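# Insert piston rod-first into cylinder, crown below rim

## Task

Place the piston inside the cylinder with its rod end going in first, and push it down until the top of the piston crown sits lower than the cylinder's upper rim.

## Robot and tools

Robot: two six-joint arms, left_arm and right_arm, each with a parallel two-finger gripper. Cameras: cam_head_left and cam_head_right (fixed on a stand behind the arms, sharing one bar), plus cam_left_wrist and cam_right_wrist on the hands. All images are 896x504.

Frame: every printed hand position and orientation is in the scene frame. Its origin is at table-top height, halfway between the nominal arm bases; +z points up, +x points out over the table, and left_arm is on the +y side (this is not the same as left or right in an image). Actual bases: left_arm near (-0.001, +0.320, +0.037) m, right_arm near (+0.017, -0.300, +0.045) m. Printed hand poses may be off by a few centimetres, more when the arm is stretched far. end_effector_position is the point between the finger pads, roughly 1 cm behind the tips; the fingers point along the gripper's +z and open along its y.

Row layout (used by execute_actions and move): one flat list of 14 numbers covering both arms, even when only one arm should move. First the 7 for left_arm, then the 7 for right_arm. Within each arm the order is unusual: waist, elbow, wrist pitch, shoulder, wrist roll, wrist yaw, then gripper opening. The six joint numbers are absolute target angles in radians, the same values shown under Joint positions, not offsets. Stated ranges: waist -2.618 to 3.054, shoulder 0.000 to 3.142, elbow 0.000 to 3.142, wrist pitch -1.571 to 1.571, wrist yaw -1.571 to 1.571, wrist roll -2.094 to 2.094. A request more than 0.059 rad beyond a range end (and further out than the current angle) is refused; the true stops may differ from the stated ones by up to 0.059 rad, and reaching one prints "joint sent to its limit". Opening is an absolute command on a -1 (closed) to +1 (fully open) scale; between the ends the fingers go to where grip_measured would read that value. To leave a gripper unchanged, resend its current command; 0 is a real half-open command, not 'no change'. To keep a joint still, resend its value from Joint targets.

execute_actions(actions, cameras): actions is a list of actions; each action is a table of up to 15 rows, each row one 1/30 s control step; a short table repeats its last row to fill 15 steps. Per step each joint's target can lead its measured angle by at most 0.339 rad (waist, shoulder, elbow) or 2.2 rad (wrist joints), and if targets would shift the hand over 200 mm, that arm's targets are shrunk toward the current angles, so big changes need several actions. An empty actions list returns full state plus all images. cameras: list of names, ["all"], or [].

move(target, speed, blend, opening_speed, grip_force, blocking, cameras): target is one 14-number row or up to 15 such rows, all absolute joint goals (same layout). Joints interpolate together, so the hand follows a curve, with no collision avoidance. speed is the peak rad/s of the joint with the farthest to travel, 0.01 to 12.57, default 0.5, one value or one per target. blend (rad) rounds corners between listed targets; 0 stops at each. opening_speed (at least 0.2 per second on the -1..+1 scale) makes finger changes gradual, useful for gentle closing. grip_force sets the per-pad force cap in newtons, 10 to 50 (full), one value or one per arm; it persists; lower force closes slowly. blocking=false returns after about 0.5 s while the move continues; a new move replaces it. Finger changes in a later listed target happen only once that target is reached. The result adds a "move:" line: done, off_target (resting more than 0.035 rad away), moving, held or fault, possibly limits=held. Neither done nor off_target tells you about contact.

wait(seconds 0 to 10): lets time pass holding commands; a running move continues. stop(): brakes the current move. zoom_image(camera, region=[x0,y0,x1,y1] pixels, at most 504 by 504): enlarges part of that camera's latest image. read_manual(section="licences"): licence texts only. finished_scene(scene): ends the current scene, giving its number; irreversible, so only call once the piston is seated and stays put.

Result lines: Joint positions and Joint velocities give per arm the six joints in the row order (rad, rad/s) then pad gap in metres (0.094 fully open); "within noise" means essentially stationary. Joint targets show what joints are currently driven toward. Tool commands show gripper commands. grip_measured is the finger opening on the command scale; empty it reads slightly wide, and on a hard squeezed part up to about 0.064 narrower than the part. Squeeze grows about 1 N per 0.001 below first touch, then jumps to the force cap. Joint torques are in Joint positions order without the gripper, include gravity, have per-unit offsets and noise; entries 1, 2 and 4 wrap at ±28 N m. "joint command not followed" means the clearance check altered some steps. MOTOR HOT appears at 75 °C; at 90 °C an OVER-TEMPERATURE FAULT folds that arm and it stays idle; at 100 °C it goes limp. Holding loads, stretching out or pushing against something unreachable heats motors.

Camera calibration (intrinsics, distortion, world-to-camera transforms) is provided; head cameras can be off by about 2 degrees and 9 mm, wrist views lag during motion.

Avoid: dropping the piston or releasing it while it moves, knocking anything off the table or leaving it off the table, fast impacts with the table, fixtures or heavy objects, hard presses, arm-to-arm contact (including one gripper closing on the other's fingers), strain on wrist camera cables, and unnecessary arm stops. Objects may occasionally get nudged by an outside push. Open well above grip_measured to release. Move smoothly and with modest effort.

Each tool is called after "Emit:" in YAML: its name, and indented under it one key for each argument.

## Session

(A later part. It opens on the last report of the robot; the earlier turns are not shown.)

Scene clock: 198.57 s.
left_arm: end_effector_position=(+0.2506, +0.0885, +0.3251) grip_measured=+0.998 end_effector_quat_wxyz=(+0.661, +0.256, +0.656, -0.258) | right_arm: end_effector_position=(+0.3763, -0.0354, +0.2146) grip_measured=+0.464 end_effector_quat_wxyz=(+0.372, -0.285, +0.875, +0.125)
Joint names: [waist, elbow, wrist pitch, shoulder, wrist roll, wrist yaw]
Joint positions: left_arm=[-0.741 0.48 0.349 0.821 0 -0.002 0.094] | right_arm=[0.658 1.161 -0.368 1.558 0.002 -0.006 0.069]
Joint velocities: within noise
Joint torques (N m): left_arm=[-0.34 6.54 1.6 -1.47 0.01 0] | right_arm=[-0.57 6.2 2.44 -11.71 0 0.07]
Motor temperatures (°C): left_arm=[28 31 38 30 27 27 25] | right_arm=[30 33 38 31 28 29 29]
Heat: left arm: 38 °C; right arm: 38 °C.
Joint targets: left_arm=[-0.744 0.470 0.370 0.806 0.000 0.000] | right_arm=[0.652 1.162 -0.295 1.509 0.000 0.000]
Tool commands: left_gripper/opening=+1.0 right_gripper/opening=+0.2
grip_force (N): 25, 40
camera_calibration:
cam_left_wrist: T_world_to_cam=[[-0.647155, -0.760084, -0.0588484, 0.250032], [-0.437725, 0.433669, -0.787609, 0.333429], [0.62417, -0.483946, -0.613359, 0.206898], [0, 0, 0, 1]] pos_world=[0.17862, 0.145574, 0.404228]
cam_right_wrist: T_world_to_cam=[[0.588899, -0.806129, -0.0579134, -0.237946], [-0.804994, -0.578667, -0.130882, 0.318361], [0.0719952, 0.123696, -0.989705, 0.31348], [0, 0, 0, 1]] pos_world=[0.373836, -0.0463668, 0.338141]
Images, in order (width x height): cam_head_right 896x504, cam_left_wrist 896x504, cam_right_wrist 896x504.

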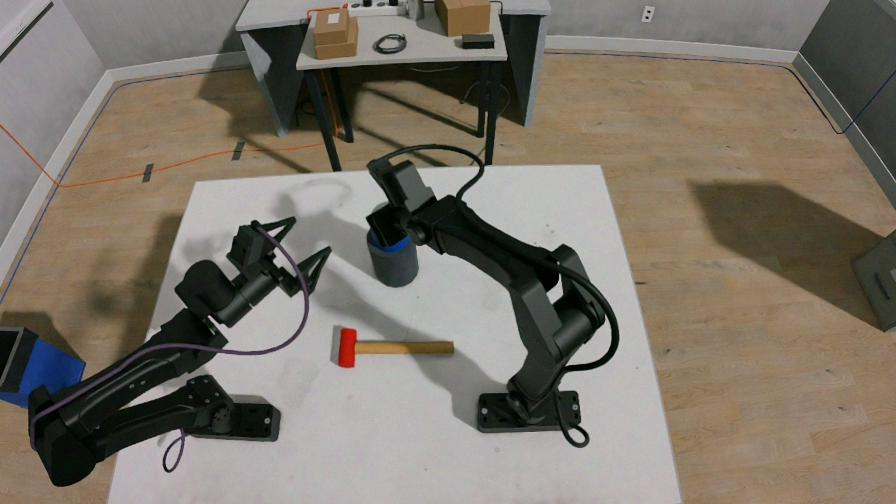

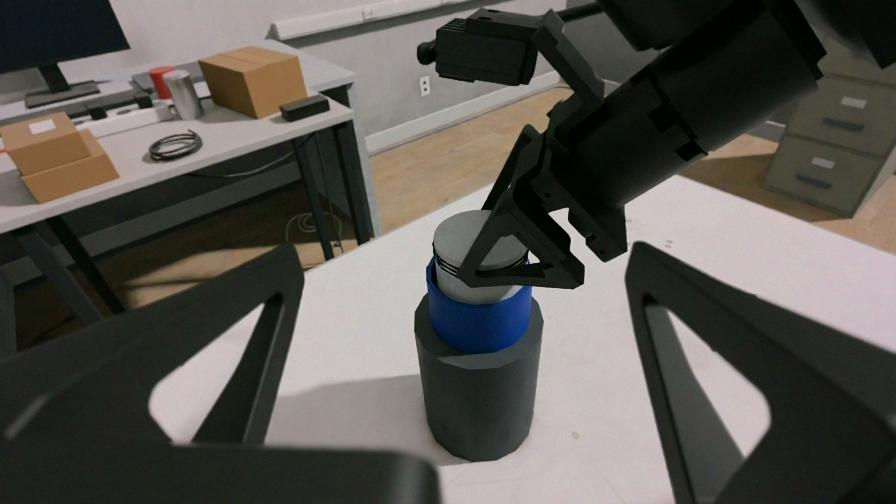

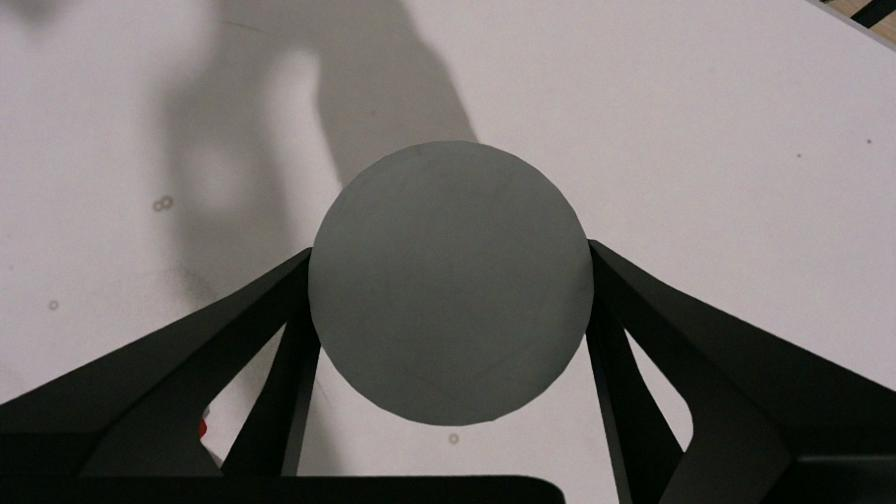

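Emit:
move:
  target: [-0.744, 0.47, 0.37, 0.806, 0.0, 0.0, 1.0, 0.661, 1.135, -0.256, 1.572, 0.0, 0.0, 0.2]
  speed: 0.05
  cameras: ["cam_left_wrist", "cam_head_left", "cam_head_right"]

Emit:
zoom_image:
  camera: "cam_left_wrist"
  region: [405, 200, 555, 350]

Emit:
zoom_image:
  camera: "cam_head_left"
  region: [345, 180, 425, 290]

Emit:
zoom_image:
  camera: "cam_head_right"
  region: [350, 180, 430, 290]

Scene clock: 209.23 s.
left_arm: end_effector_position=(+0.2506, +0.0885, +0.3251) grip_measured=+0.998 end_effector_quat_wxyz=(+0.661, +0.256, +0.656, -0.258) | right_arm: end_effector_position=(+0.3772, -0.0348, +0.2002) grip_measured=+0.464 end_effector_quat_wxyz=(+0.366, -0.286, +0.877, +0.123)
Joint names: [waist, elbow, wrist pitch, shoulder, wrist roll, wrist yaw]
Joint positions: left_arm=[-0.741 0.48 0.349 0.821 0 -0.002 0.094] | right_arm=[0.658 1.133 -0.332 1.579 0.002 -0.006 0.069]
Joint torques (N m): left_arm=[-0.34 6.56 1.6 -1.47 0 0] | right_arm=[0.34 6.16 2.45 -7.72 -0.01 0.05]
Heat: left arm: 38 °C; right arm: 39 °C.
Joint targets: left_arm=[-0.744 0.470 0.370 0.806 0.000 0.000] | right_arm=[0.661 1.135 -0.256 1.572 0.000 0.000]
grip_force (N): 25, 40
move: off_target (right_arm); right_arm: the wrist pitch is farthest, 0.076 rad from its target
camera_calibration:
cam_left_wrist: T_world_to_cam=[[-0.647155, -0.760084, -0.0588484, 0.250032], [-0.437725, 0.433669, -0.787609, 0.333429], [0.62417, -0.483946, -0.613359, 0.206898], [0, 0, 0, 1]] pos_world=[0.17862, 0.145574, 0.404228]
Images, in order (width x height): cam_head_left 896x504, cam_head_right 896x504, cam_left_wrist 896x504.

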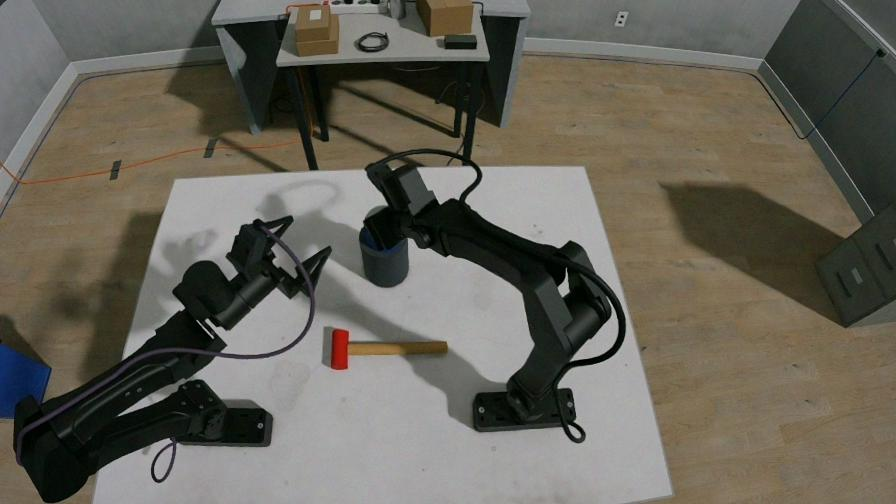

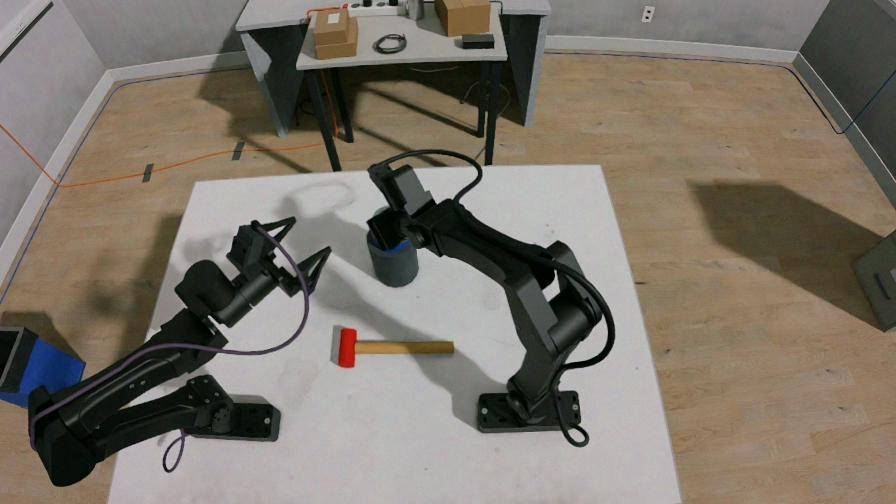

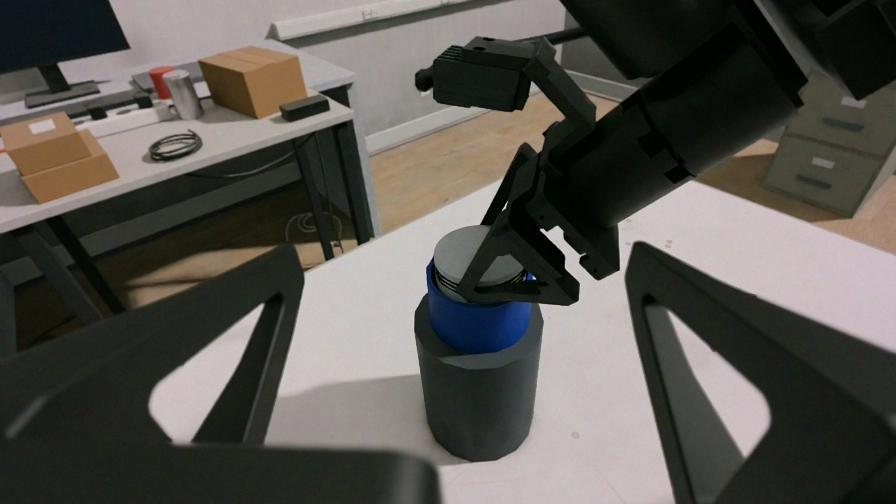

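Scaled by 3.360 from the camera's 896x504 image, which has a finer 1280x720 frame.

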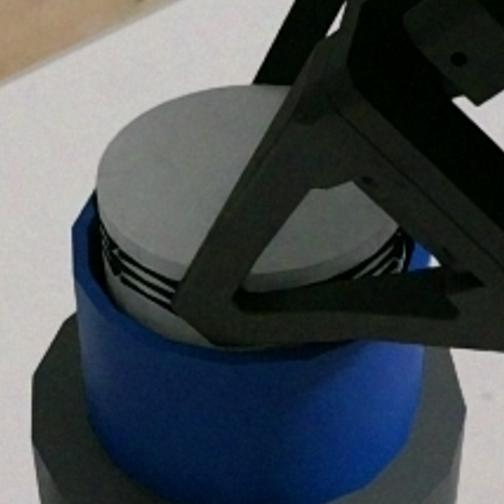

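Scaled by 4.582 from the camera's 896x504 image, which has a finer 1280x720 frame.

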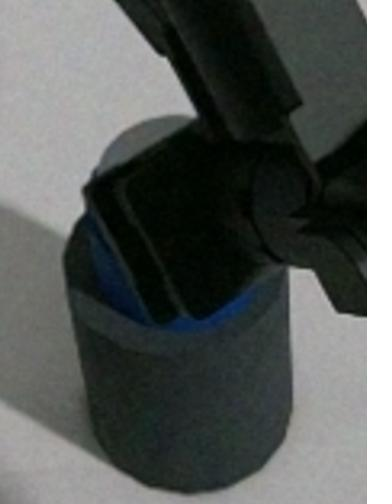

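Scaled by 4.582 from the camera's 896x504 image, which has a finer 1280x720 frame.

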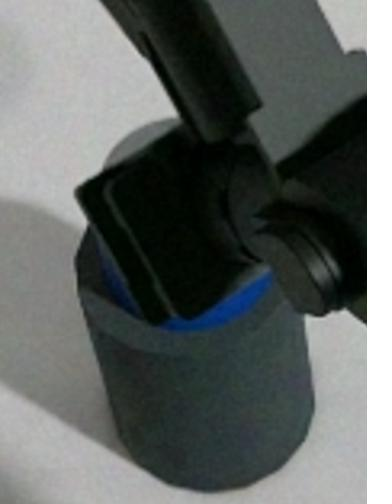

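Emit:
zoom_image:
  camera: "cam_left_wrist"
  region: [420, 220, 580, 330]

Emit:
zoom_image:
  camera: "cam_left_wrist"
  region: [420, 255, 500, 325]

Emit:
zoom_image:
  camera: "cam_left_wrist"
  region: [490, 250, 570, 320]

Scaled by 3.150 from the camera's 896x504 image, which has a finer 1280x720 frame.

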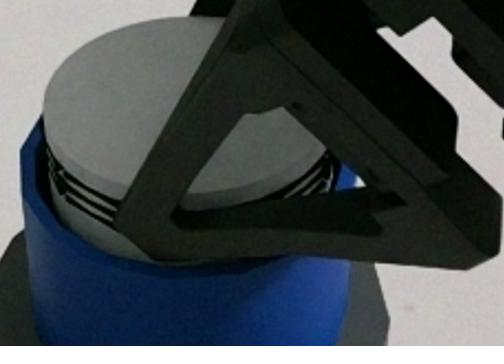

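Scaled by 6.300 from the camera's 896x504 image, which has a finer 1280x720 frame.

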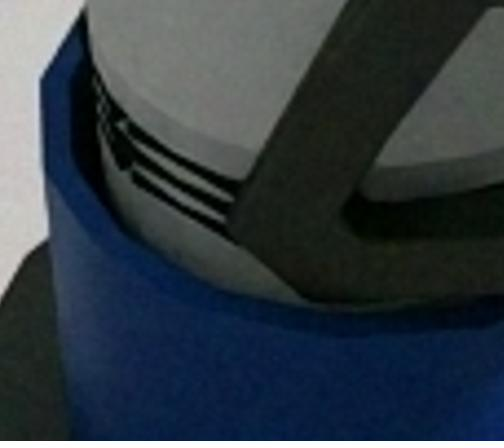

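Scaled by 6.300 from the camera's 896x504 image, which has a finer 1280x720 frame.

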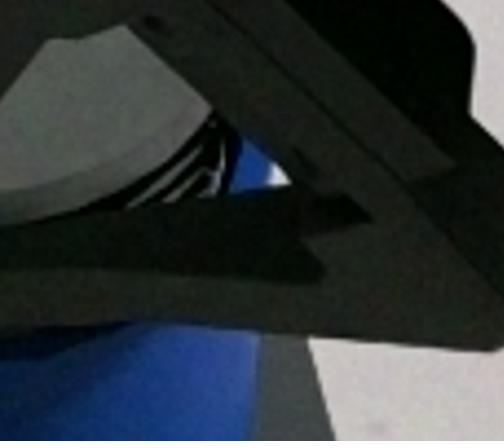

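Emit:
move:
  target: [-0.744, 0.47, 0.37, 0.806, 0.0, 0.0, 1.0, 0.667, 1.135, -0.242, 1.577, 0.0, 0.0, 0.2]
  speed: 0.05
  cameras: ["cam_left_wrist", "cam_head_left", "cam_head_right"]

Emit:
zoom_image:
  camera: "cam_left_wrist"
  region: [405, 200, 555, 350]

Emit:
zoom_image:
  camera: "cam_head_left"
  region: [345, 180, 425, 290]

Scene clock: 213.33 s.
left_arm: end_effector_position=(+0.2506, +0.0885, +0.3251) grip_measured=+0.998 end_effector_quat_wxyz=(+0.661, +0.256, +0.656, -0.258) | right_arm: end_effector_position=(+0.3789, -0.0336, +0.2004) grip_measured=+0.464 end_effector_quat_wxyz=(+0.369, -0.286, +0.876, +0.124)
Joint names: [waist, elbow, wrist pitch, shoulder, wrist roll, wrist yaw]
Joint positions: left_arm=[-0.741 0.48 0.349 0.821 0 -0.002 0.094] | right_arm=[0.658 1.133 -0.321 1.583 0.002 -0.006 0.069]
Joint torques (N m): left_arm=[-0.34 6.57 1.6 -1.48 0.01 0] | right_arm=[0.95 6.19 2.51 -7.83 -0.02 0.07]
Heat: left arm: 38 °C; right arm: 39 °C.
Joint targets: left_arm=[-0.744 0.470 0.370 0.806 0.000 0.000] | right_arm=[0.667 1.135 -0.242 1.577 0.000 0.000]
grip_force (N): 25, 40
move: off_target (right_arm); right_arm: the wrist pitch is farthest, 0.079 rad from its target
camera_calibration:
cam_left_wrist: T_world_to_cam=[[-0.647155, -0.760084, -0.0588484, 0.250032], [-0.437725, 0.433669, -0.787609, 0.333429], [0.62417, -0.483946, -0.613359, 0.206898], [0, 0, 0, 1]] pos_world=[0.17862, 0.145574, 0.404228]
Images, in order (width x height): cam_head_left 896x504, cam_head_right 896x504, cam_left_wrist 896x504.

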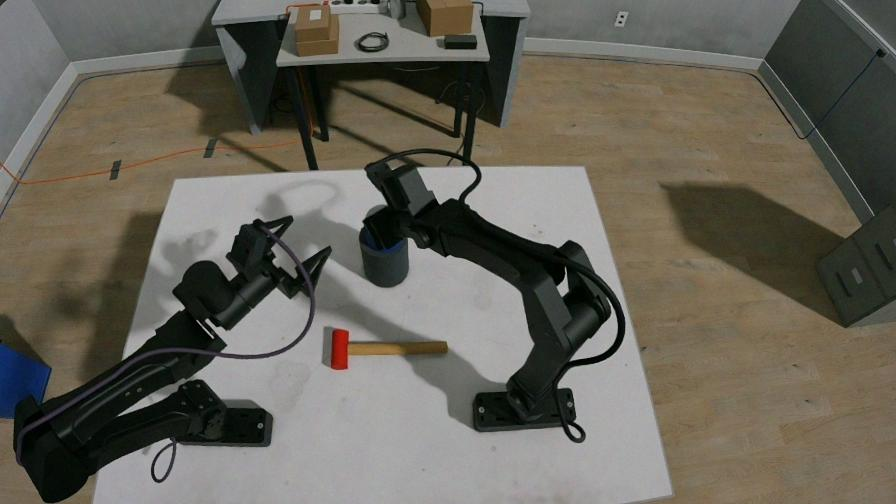

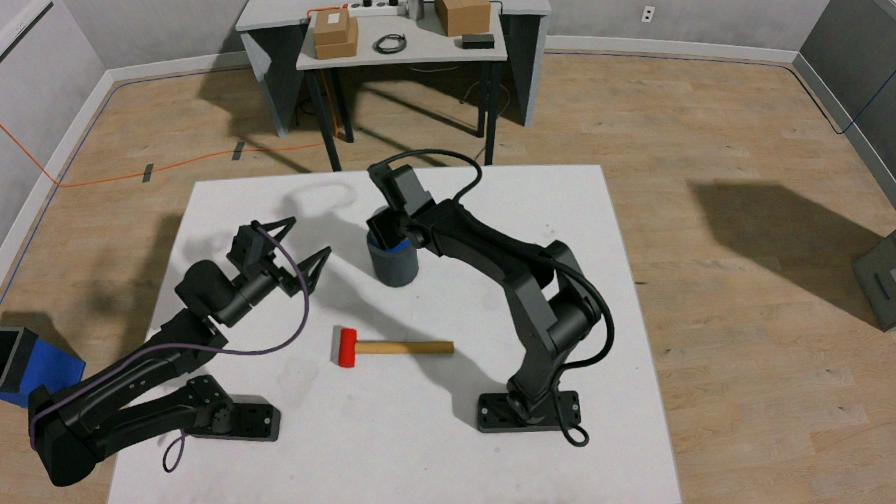

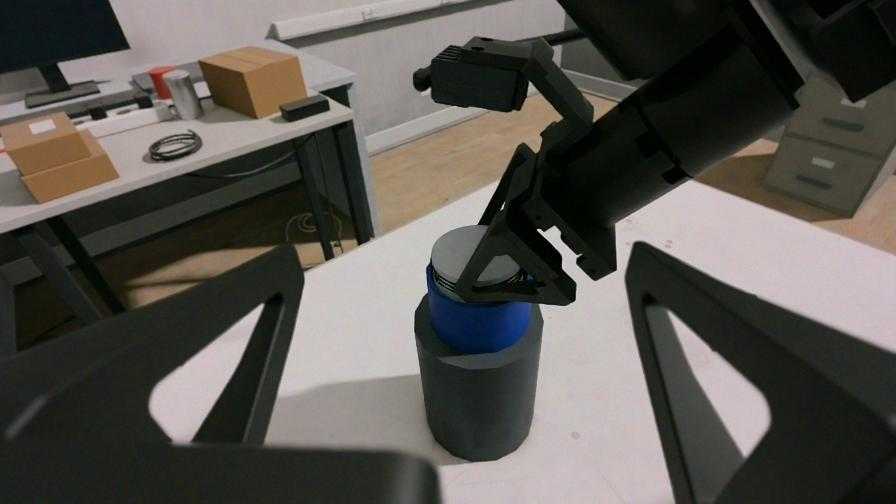

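Scaled by 3.360 from the camera's 896x504 image, which has a finer 1280x720 frame.

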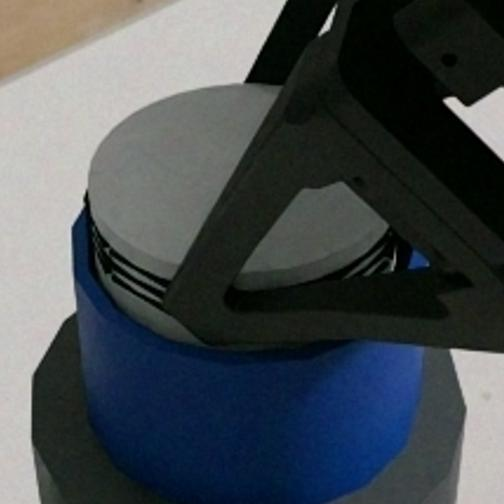

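Scaled by 4.582 from the camera's 896x504 image, which has a finer 1280x720 frame.

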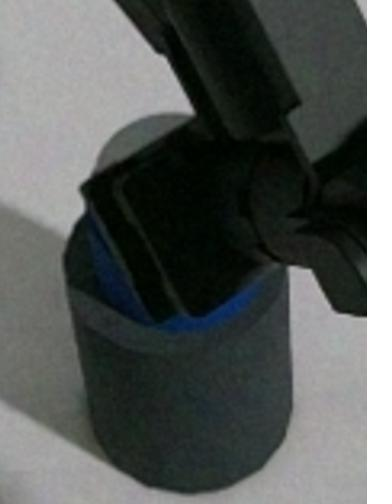

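Emit:
move:
  target: [-0.744, 0.47, 0.37, 0.806, 0.0, 0.0, 1.0, 0.674, 1.135, -0.242, 1.577, 0.0, 0.0, 0.2]
  speed: 0.05
  cameras: ["cam_left_wrist", "cam_head_left", "cam_head_right"]

Emit:
zoom_image:
  camera: "cam_left_wrist"
  region: [405, 200, 555, 350]

Emit:
zoom_image:
  camera: "cam_head_left"
  region: [345, 180, 425, 290]

Scene clock: 216.07 s.
left_arm: end_effector_position=(+0.2506, +0.0885, +0.3251) grip_measured=+0.998 end_effector_quat_wxyz=(+0.661, +0.256, +0.656, -0.258) | right_arm: end_effector_position=(+0.3772, -0.0312, +0.2004) grip_measured=+0.464 end_effector_quat_wxyz=(+0.369, -0.289, +0.875, +0.125)
Joint names: [waist, elbow, wrist pitch, shoulder, wrist roll, wrist yaw]
Joint positions: left_arm=[-0.741 0.48 0.349 0.821 0 -0.002 0.094] | right_arm=[0.665 1.133 -0.321 1.583 0.002 -0.006 0.069]
Joint torques (N m): left_arm=[-0.34 6.57 1.6 -1.47 0.01 0] | right_arm=[0.91 6.26 2.49 -7.83 -0.03 0.04]
Heat: left arm: 39 °C; right arm: 39 °C.
Joint targets: left_arm=[-0.744 0.470 0.370 0.806 0.000 0.000] | right_arm=[0.674 1.135 -0.242 1.577 0.000 0.000]
grip_force (N): 25, 40
move: off_target (right_arm); right_arm: the wrist pitch is farthest, 0.079 rad from its target
camera_calibration:
cam_left_wrist: T_world_to_cam=[[-0.647155, -0.760084, -0.0588484, 0.250032], [-0.437725, 0.433669, -0.787609, 0.333429], [0.62417, -0.483946, -0.613359, 0.206898], [0, 0, 0, 1]] pos_world=[0.17862, 0.145574, 0.404228]
Images, in order (width x height): cam_head_left 896x504, cam_head_right 896x504, cam_left_wrist 896x504.

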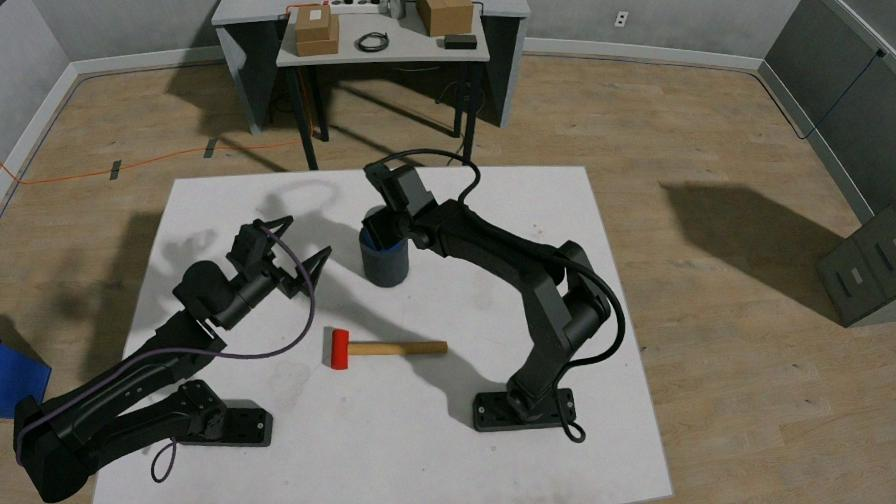

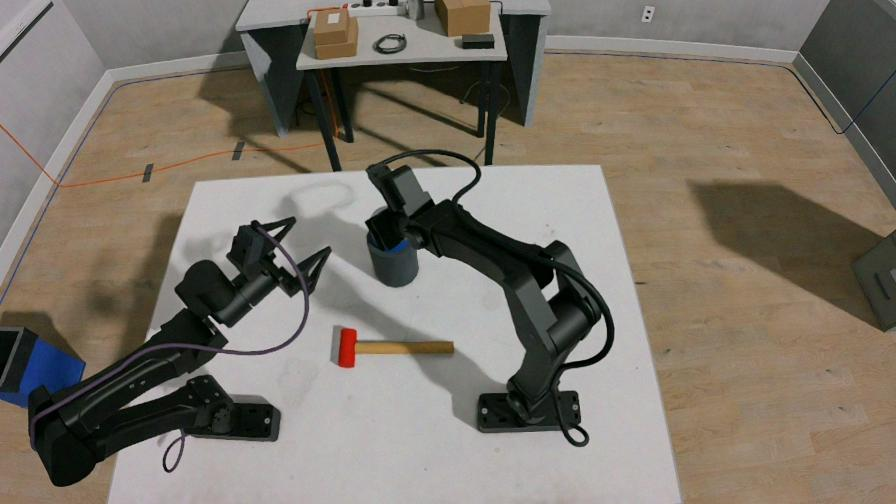

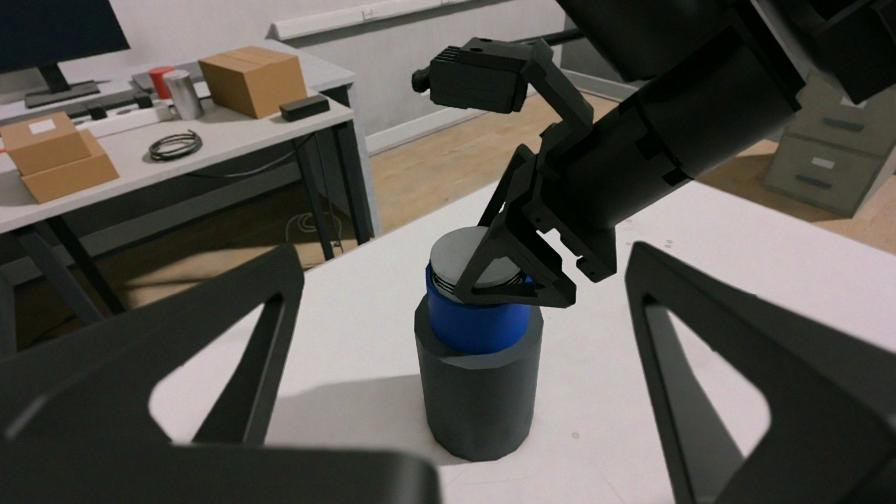

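Scaled by 3.360 from the camera's 896x504 image, which has a finer 1280x720 frame.

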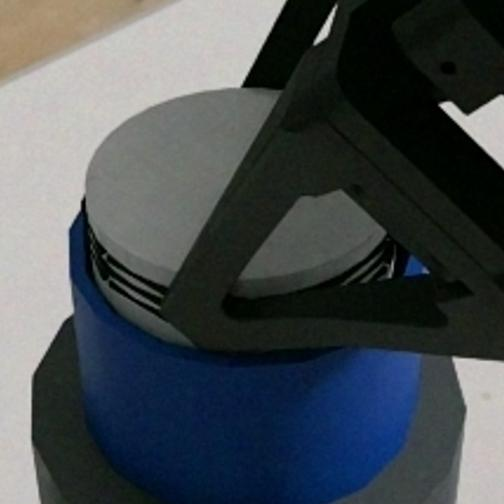

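Scaled by 4.582 from the camera's 896x504 image, which has a finer 1280x720 frame.

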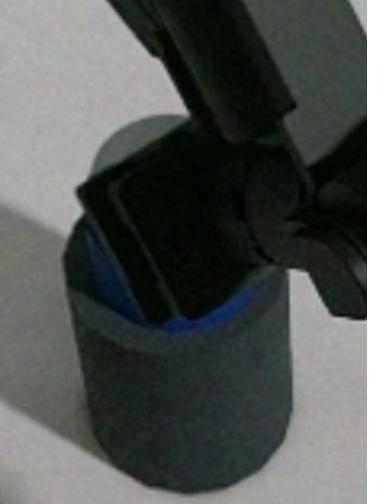

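Emit:
move:
  target: [-0.744, 0.47, 0.37, 0.806, 0.0, 0.0, 1.0, 0.674, 1.135, -0.242, 1.577, 0.0, 0.0, 0.46]
  speed: 0.05
  grip_force: [25, 10]
  cameras: ["cam_left_wrist"]

Emit:
zoom_image:
  camera: "cam_left_wrist"
  region: [405, 200, 555, 350]

Scene clock: 225.80 s.
left_arm: end_effector_position=(+0.2506, +0.0885, +0.3251) grip_measured=+0.998 end_effector_quat_wxyz=(+0.661, +0.256, +0.656, -0.258) | right_arm: end_effector_position=(+0.3772, -0.0312, +0.2004) grip_measured=+0.479 end_effector_quat_wxyz=(+0.369, -0.289, +0.875, +0.125)
Joint names: [waist, elbow, wrist pitch, shoulder, wrist roll, wrist yaw]
Joint positions: left_arm=[-0.741 0.48 0.349 0.821 0 -0.002 0.094] | right_arm=[0.665 1.133 -0.321 1.583 0.002 -0.006 0.069]
Joint torques (N m): left_arm=[-0.32 6.57 1.6 -1.47 0 0] | right_arm=[0.87 6.26 2.49 -7.77 0 0.05]
Heat: left arm: 39 °C; right arm: 40 °C.
Joint targets: left_arm=[-0.744 0.470 0.370 0.806 0.000 0.000] | right_arm=[0.674 1.135 -0.242 1.577 0.000 0.000]
grip_force (N): 25, 10
move: off_target (right_arm); right_arm: the wrist pitch is farthest, 0.079 rad from its target
camera_calibration:
cam_left_wrist: T_world_to_cam=[[-0.647155, -0.760084, -0.0588484, 0.250032], [-0.437725, 0.433669, -0.787609, 0.333429], [0.62417, -0.483946, -0.613359, 0.206898], [0, 0, 0, 1]] pos_world=[0.17862, 0.145574, 0.404228]
Images, in order (width x height): cam_left_wrist 896x504.

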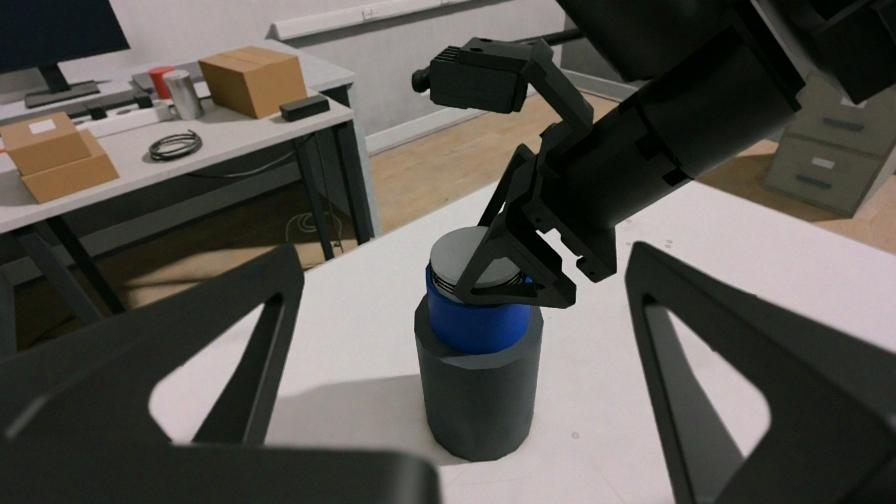

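Scaled by 3.360 from the camera's 896x504 image, which has a finer 1280x720 frame.

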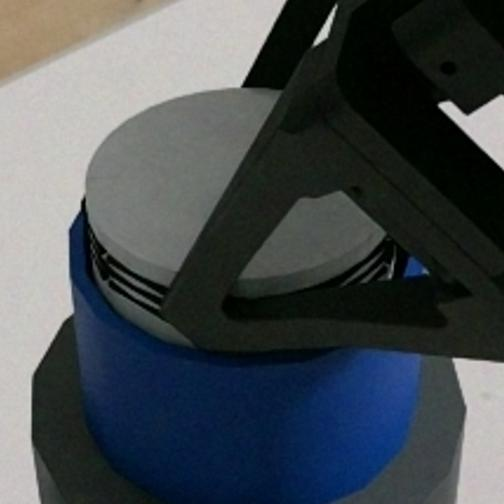

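Emit:
execute_actions:
  actions:
    - [[-0.744, 0.47, 0.37, 0.806, 0, 0, 1, 0.674, 1.135, -0.242, 1.577, 0, 0, 0.474]]
    - [[-0.744, 0.47, 0.37, 0.806, 0, 0, 1, 0.674, 1.135, -0.242, 1.577, 0, 0, 0.4755]]
    - [[-0.744, 0.47, 0.37, 0.806, 0, 0, 1, 0.674, 1.135, -0.242, 1.577, 0, 0, 0.477]]
    - [[-0.744, 0.47, 0.37, 0.806, 0, 0, 1, 0.674, 1.135, -0.242, 1.577, 0, 0, 0.478]]
    - [[-0.744, 0.47, 0.37, 0.806, 0, 0, 1, 0.674, 1.135, -0.242, 1.577, 0, 0, 0.479]]
    - [[-0.744, 0.47, 0.37, 0.806, 0, 0, 1, 0.674, 1.135, -0.242, 1.577, 0, 0, 0.48]]
  cameras: ["cam_left_wrist"]

Emit:
zoom_image:
  camera: "cam_left_wrist"
  region: [405, 200, 555, 350]

Scene clock: 230.37 s.
left_arm: end_effector_position=(+0.2506, +0.0885, +0.3251) grip_measured=+0.998 end_effector_quat_wxyz=(+0.661, +0.256, +0.656, -0.258) | right_arm: end_effector_position=(+0.3772, -0.0312, +0.2004) grip_measured=+0.484 end_effector_quat_wxyz=(+0.369, -0.289, +0.875, +0.125)
Joint names: [waist, elbow, wrist pitch, shoulder, wrist roll, wrist yaw]
Joint positions: left_arm=[-0.741 0.48 0.349 0.821 0 -0.002 0.094] | right_arm=[0.665 1.133 -0.321 1.583 0.002 -0.006 0.07]
Joint torques (N m): left_arm=[-0.35 6.56 1.6 -1.47 0.01 0] | right_arm=[0.91 6.32 2.51 -7.82 -0.03 0.06]
Heat: left arm: 39 °C; right arm: 40 °C.
Joint targets: left_arm=[-0.744 0.470 0.370 0.806 0.000 0.000] | right_arm=[0.674 1.135 -0.242 1.577 0.000 0.000]
grip_force (N): 25, 10
camera_calibration:
cam_left_wrist: T_world_to_cam=[[-0.647155, -0.760084, -0.0588484, 0.250032], [-0.437725, 0.433669, -0.787609, 0.333429], [0.62417, -0.483946, -0.613359, 0.206898], [0, 0, 0, 1]] pos_world=[0.17862, 0.145574, 0.404228]
Images, in order (width x height): cam_left_wrist 896x504.

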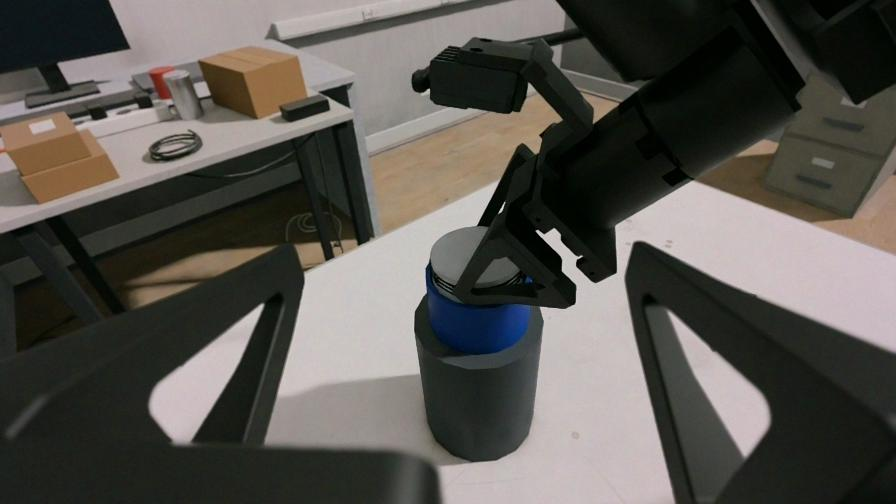

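Scaled by 3.360 from the camera's 896x504 image, which has a finer 1280x720 frame.

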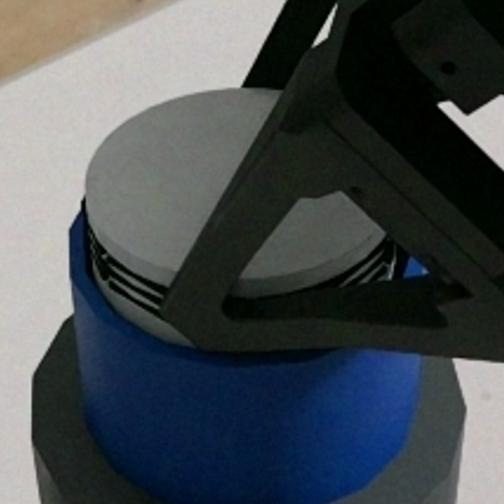

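Emit:
execute_actions:
  actions:
    - [[-0.744, 0.47, 0.37, 0.806, 0, 0, 1, 0.674, 1.135, -0.242, 1.577, 0, 0, 0.481]]
    - [[-0.744, 0.47, 0.37, 0.806, 0, 0, 1, 0.674, 1.135, -0.242, 1.577, 0, 0, 0.482]]
    - [[-0.744, 0.47, 0.37, 0.806, 0, 0, 1, 0.674, 1.135, -0.242, 1.577, 0, 0, 0.483]]
    - [[-0.744, 0.47, 0.37, 0.806, 0, 0, 1, 0.674, 1.135, -0.242, 1.577, 0, 0, 0.484]]
    - [[-0.744, 0.47, 0.37, 0.806, 0, 0, 1, 0.674, 1.135, -0.242, 1.577, 0, 0, 0.485]]
    - [[-0.744, 0.47, 0.37, 0.806, 0, 0, 1, 0.674, 1.135, -0.242, 1.577, 0, 0, 0.486]]
  cameras: ["cam_left_wrist"]

Emit:
zoom_image:
  camera: "cam_left_wrist"
  region: [405, 200, 555, 350]

Scene clock: 234.27 s.
left_arm: end_effector_position=(+0.2506, +0.0885, +0.3251) grip_measured=+0.998 end_effector_quat_wxyz=(+0.661, +0.256, +0.656, -0.258) | right_arm: end_effector_position=(+0.3772, -0.0312, +0.2004) grip_measured=+0.488 end_effector_quat_wxyz=(+0.369, -0.289, +0.875, +0.125)
Joint names: [waist, elbow, wrist pitch, shoulder, wrist roll, wrist yaw]
Joint positions: left_arm=[-0.741 0.48 0.349 0.821 0 -0.002 0.094] | right_arm=[0.665 1.133 -0.321 1.583 0.002 -0.006 0.07]
Joint torques (N m): left_arm=[-0.34 6.56 1.6 -1.47 0 0] | right_arm=[0.96 6.24 2.52 -7.79 0 0.06]
Heat: left arm: 39 °C; right arm: 41 °C.
Joint targets: left_arm=[-0.744 0.470 0.370 0.806 0.000 0.000] | right_arm=[0.674 1.135 -0.242 1.577 0.000 0.000]
grip_force (N): 25, 10
camera_calibration:
cam_left_wrist: T_world_to_cam=[[-0.647155, -0.760084, -0.0588484, 0.250032], [-0.437725, 0.433669, -0.787609, 0.333429], [0.62417, -0.483946, -0.613359, 0.206898], [0, 0, 0, 1]] pos_world=[0.17862, 0.145574, 0.404228]
Images, in order (width x height): cam_left_wrist 896x504.

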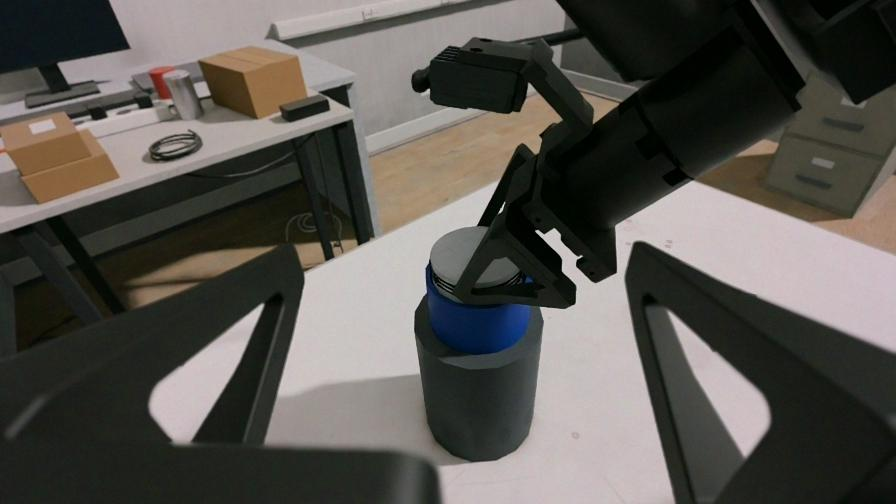

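Scaled by 3.360 from the camera's 896x504 image, which has a finer 1280x720 frame.

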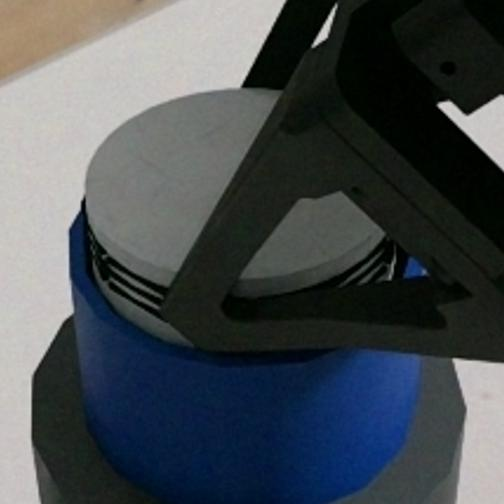

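Emit:
execute_actions:
  actions:
    - [[-0.744, 0.47, 0.37, 0.806, 0, 0, 1, 0.674, 1.135, -0.242, 1.577, 0, 0, 0.487]]
    - [[-0.744, 0.47, 0.37, 0.806, 0, 0, 1, 0.674, 1.135, -0.242, 1.577, 0, 0, 0.488]]
    - [[-0.744, 0.47, 0.37, 0.806, 0, 0, 1, 0.674, 1.135, -0.242, 1.577, 0, 0, 0.489]]
    - [[-0.744, 0.47, 0.37, 0.806, 0, 0, 1, 0.674, 1.135, -0.242, 1.577, 0, 0, 0.49]]
    - [[-0.744, 0.47, 0.37, 0.806, 0, 0, 1, 0.674, 1.135, -0.242, 1.577, 0, 0, 0.491]]
    - [[-0.744, 0.47, 0.37, 0.806, 0, 0, 1, 0.674, 1.135, -0.242, 1.577, 0, 0, 0.492]]
  cameras: ["cam_left_wrist"]

Emit:
zoom_image:
  camera: "cam_left_wrist"
  region: [405, 200, 555, 350]

Scene clock: 238.23 s.
left_arm: end_effector_position=(+0.2506, +0.0885, +0.3251) grip_measured=+0.998 end_effector_quat_wxyz=(+0.661, +0.256, +0.656, -0.258) | right_arm: end_effector_position=(+0.3856, -0.0245, +0.2122) grip_measured=+0.491 end_effector_quat_wxyz=(+0.396, -0.285, +0.862, +0.134)
Joint names: [waist, elbow, wrist pitch, shoulder, wrist roll, wrist yaw]
Joint positions: left_arm=[-0.741 0.48 0.349 0.821 0 -0.002 0.094] | right_arm=[0.666 1.133 -0.258 1.583 0.002 -0.006 0.07]
Joint torques (N m): left_arm=[-0.34 6.56 1.6 -1.47 0 0] | right_arm=[0.87 6.27 1.81 -7.91 0 0.05]
Heat: left arm: 39 °C; right arm: 41 °C.
Joint targets: left_arm=[-0.744 0.470 0.370 0.806 0.000 0.000] | right_arm=[0.674 1.135 -0.242 1.577 0.000 0.000]
grip_force (N): 25, 10
camera_calibration:
cam_left_wrist: T_world_to_cam=[[-0.647155, -0.760084, -0.0588484, 0.250032], [-0.437725, 0.433669, -0.787609, 0.333429], [0.62417, -0.483946, -0.613359, 0.206898], [0, 0, 0, 1]] pos_world=[0.17862, 0.145574, 0.404228]
Images, in order (width x height): cam_left_wrist 896x504.

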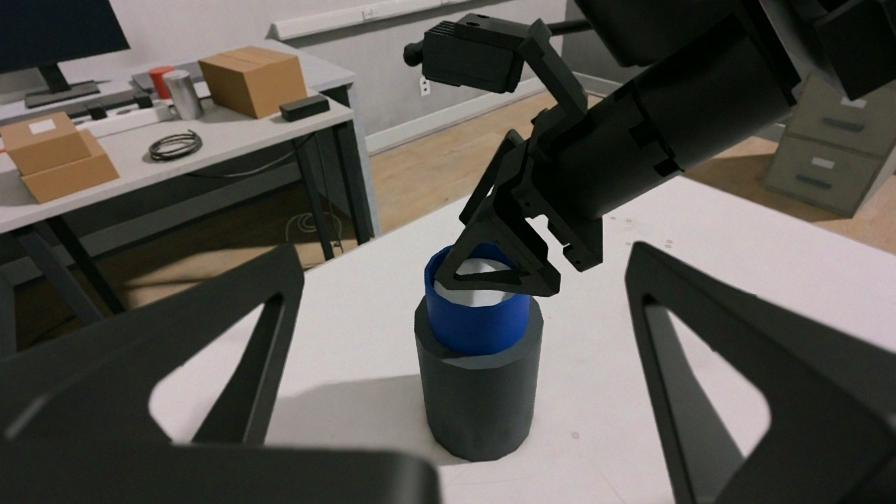

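Scaled by 3.360 from the camera's 896x504 image, which has a finer 1280x720 frame.

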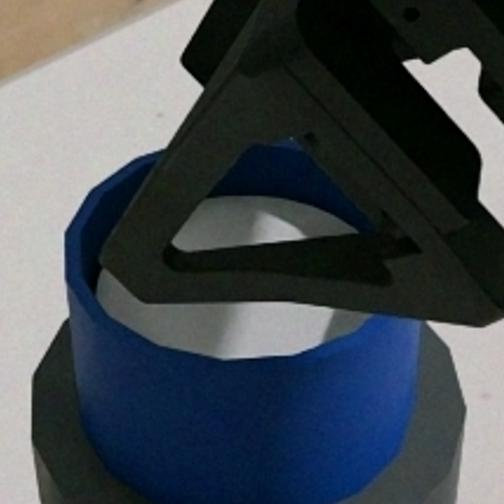

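Emit:
move:
  target:
    - [-0.744, 0.47, 0.37, 0.806, 0.0, 0.0, 1.0, 0.672, 1.345, -0.505, 1.515, 0.0, 0.0, 0.492]
    - [-0.744, 0.47, 0.37, 0.806, 0.0, 0.0, 1.0, 0.672, 2.262, -1.435, 2.13, 0.0, 0.0, -1.0]
  speed: [0.25, 0.5]
  grip_force: [25, 50]
  cameras: ["all"]

Emit:
zoom_image:
  camera: "cam_left_wrist"
  region: [380, 130, 590, 340]

Emit:
zoom_image:
  camera: "cam_head_left"
  region: [330, 150, 450, 290]

Scene clock: 249.07 s.
left_arm: end_effector_position=(+0.2506, +0.0885, +0.3251) grip_measured=+0.998 end_effector_quat_wxyz=(+0.661, +0.256, +0.656, -0.258) | right_arm: end_effector_position=(+0.3822, -0.0270, +0.2339) grip_measured=-0.979 end_effector_quat_wxyz=(+0.119, -0.311, +0.942, +0.042)
Joint names: [waist, elbow, wrist pitch, shoulder, wrist roll, wrist yaw]
Joint positions: left_arm=[-0.741 0.48 0.349 0.821 0 -0.002 0.094] | right_arm=[0.666 2.23 -1.432 2.117 0.002 -0.006 0.001]
Joint torques (N m): left_arm=[-0.34 6.56 1.6 -1.48 0.01 -0.01] | right_arm=[0.69 7.61 0.61 -9.94 -0.02 0.05]
Heat: left arm: 40 °C; right arm: 39 °C.
Joint targets: left_arm=[-0.744 0.470 0.370 0.806 0.000 0.000] | right_arm=[0.672 2.262 -1.435 2.130 0.000 0.000]
grip_force (N): 25, 50
move: done
camera_calibration:
cam_left_wrist: T_world_to_cam=[[-0.647155, -0.760084, -0.0588484, 0.250032], [-0.437725, 0.433669, -0.787609, 0.333429], [0.62417, -0.483946, -0.613359, 0.206898], [0, 0, 0, 1]] pos_world=[0.17862, 0.145574, 0.404228]
cam_right_wrist: T_world_to_cam=[[0.570568, -0.819762, -0.0494204, -0.228886], [-0.737048, -0.537683, 0.409459, 0.179189], [-0.362231, -0.197199, -0.910989, 0.469923], [0, 0, 0, 1]] pos_world=[0.432887, 0.00138325, 0.343412]

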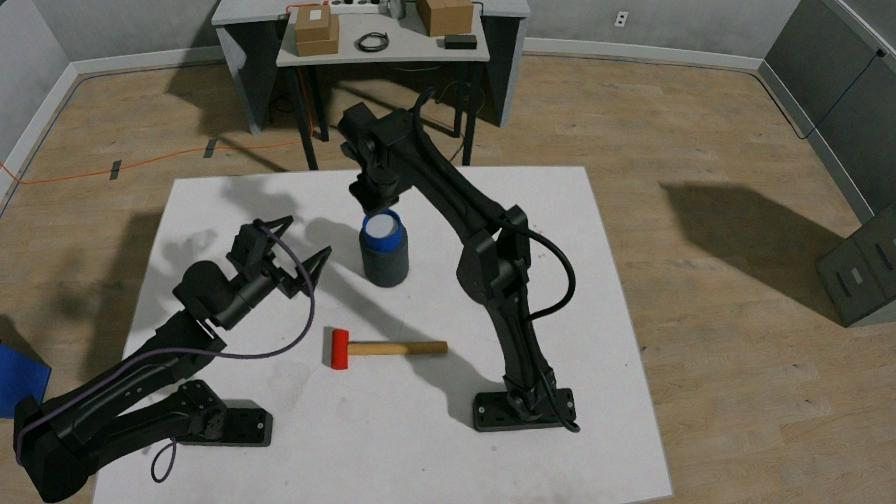

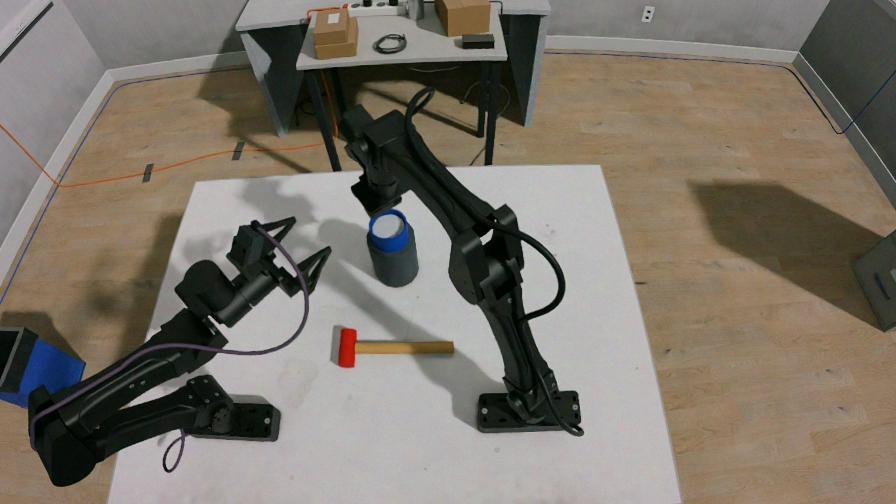

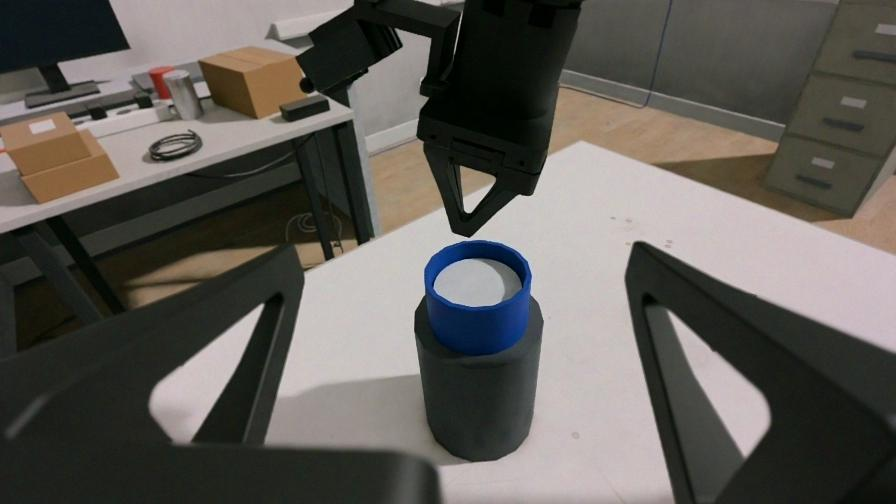

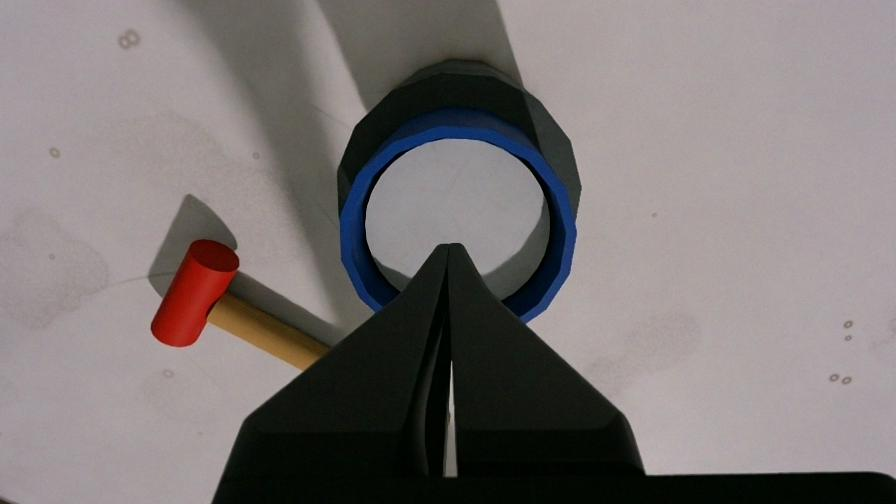

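Scaled by 2.400 from the camera's 896x504 image, which has a finer 1280x720 frame.

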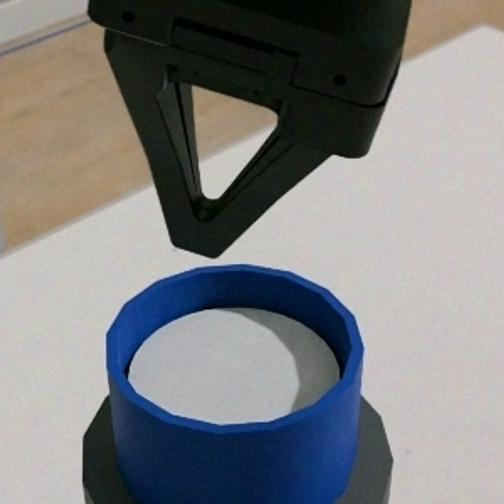

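Scaled by 3.600 from the camera's 896x504 image, which has a finer 1280x720 frame.

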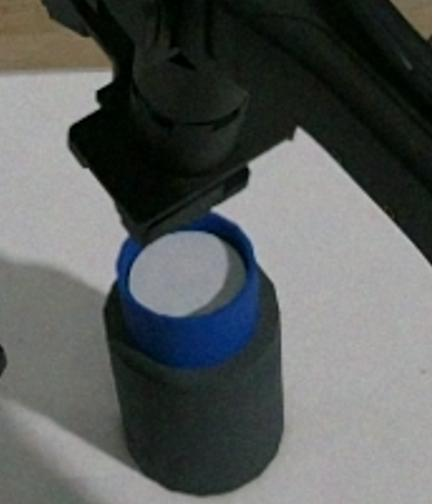

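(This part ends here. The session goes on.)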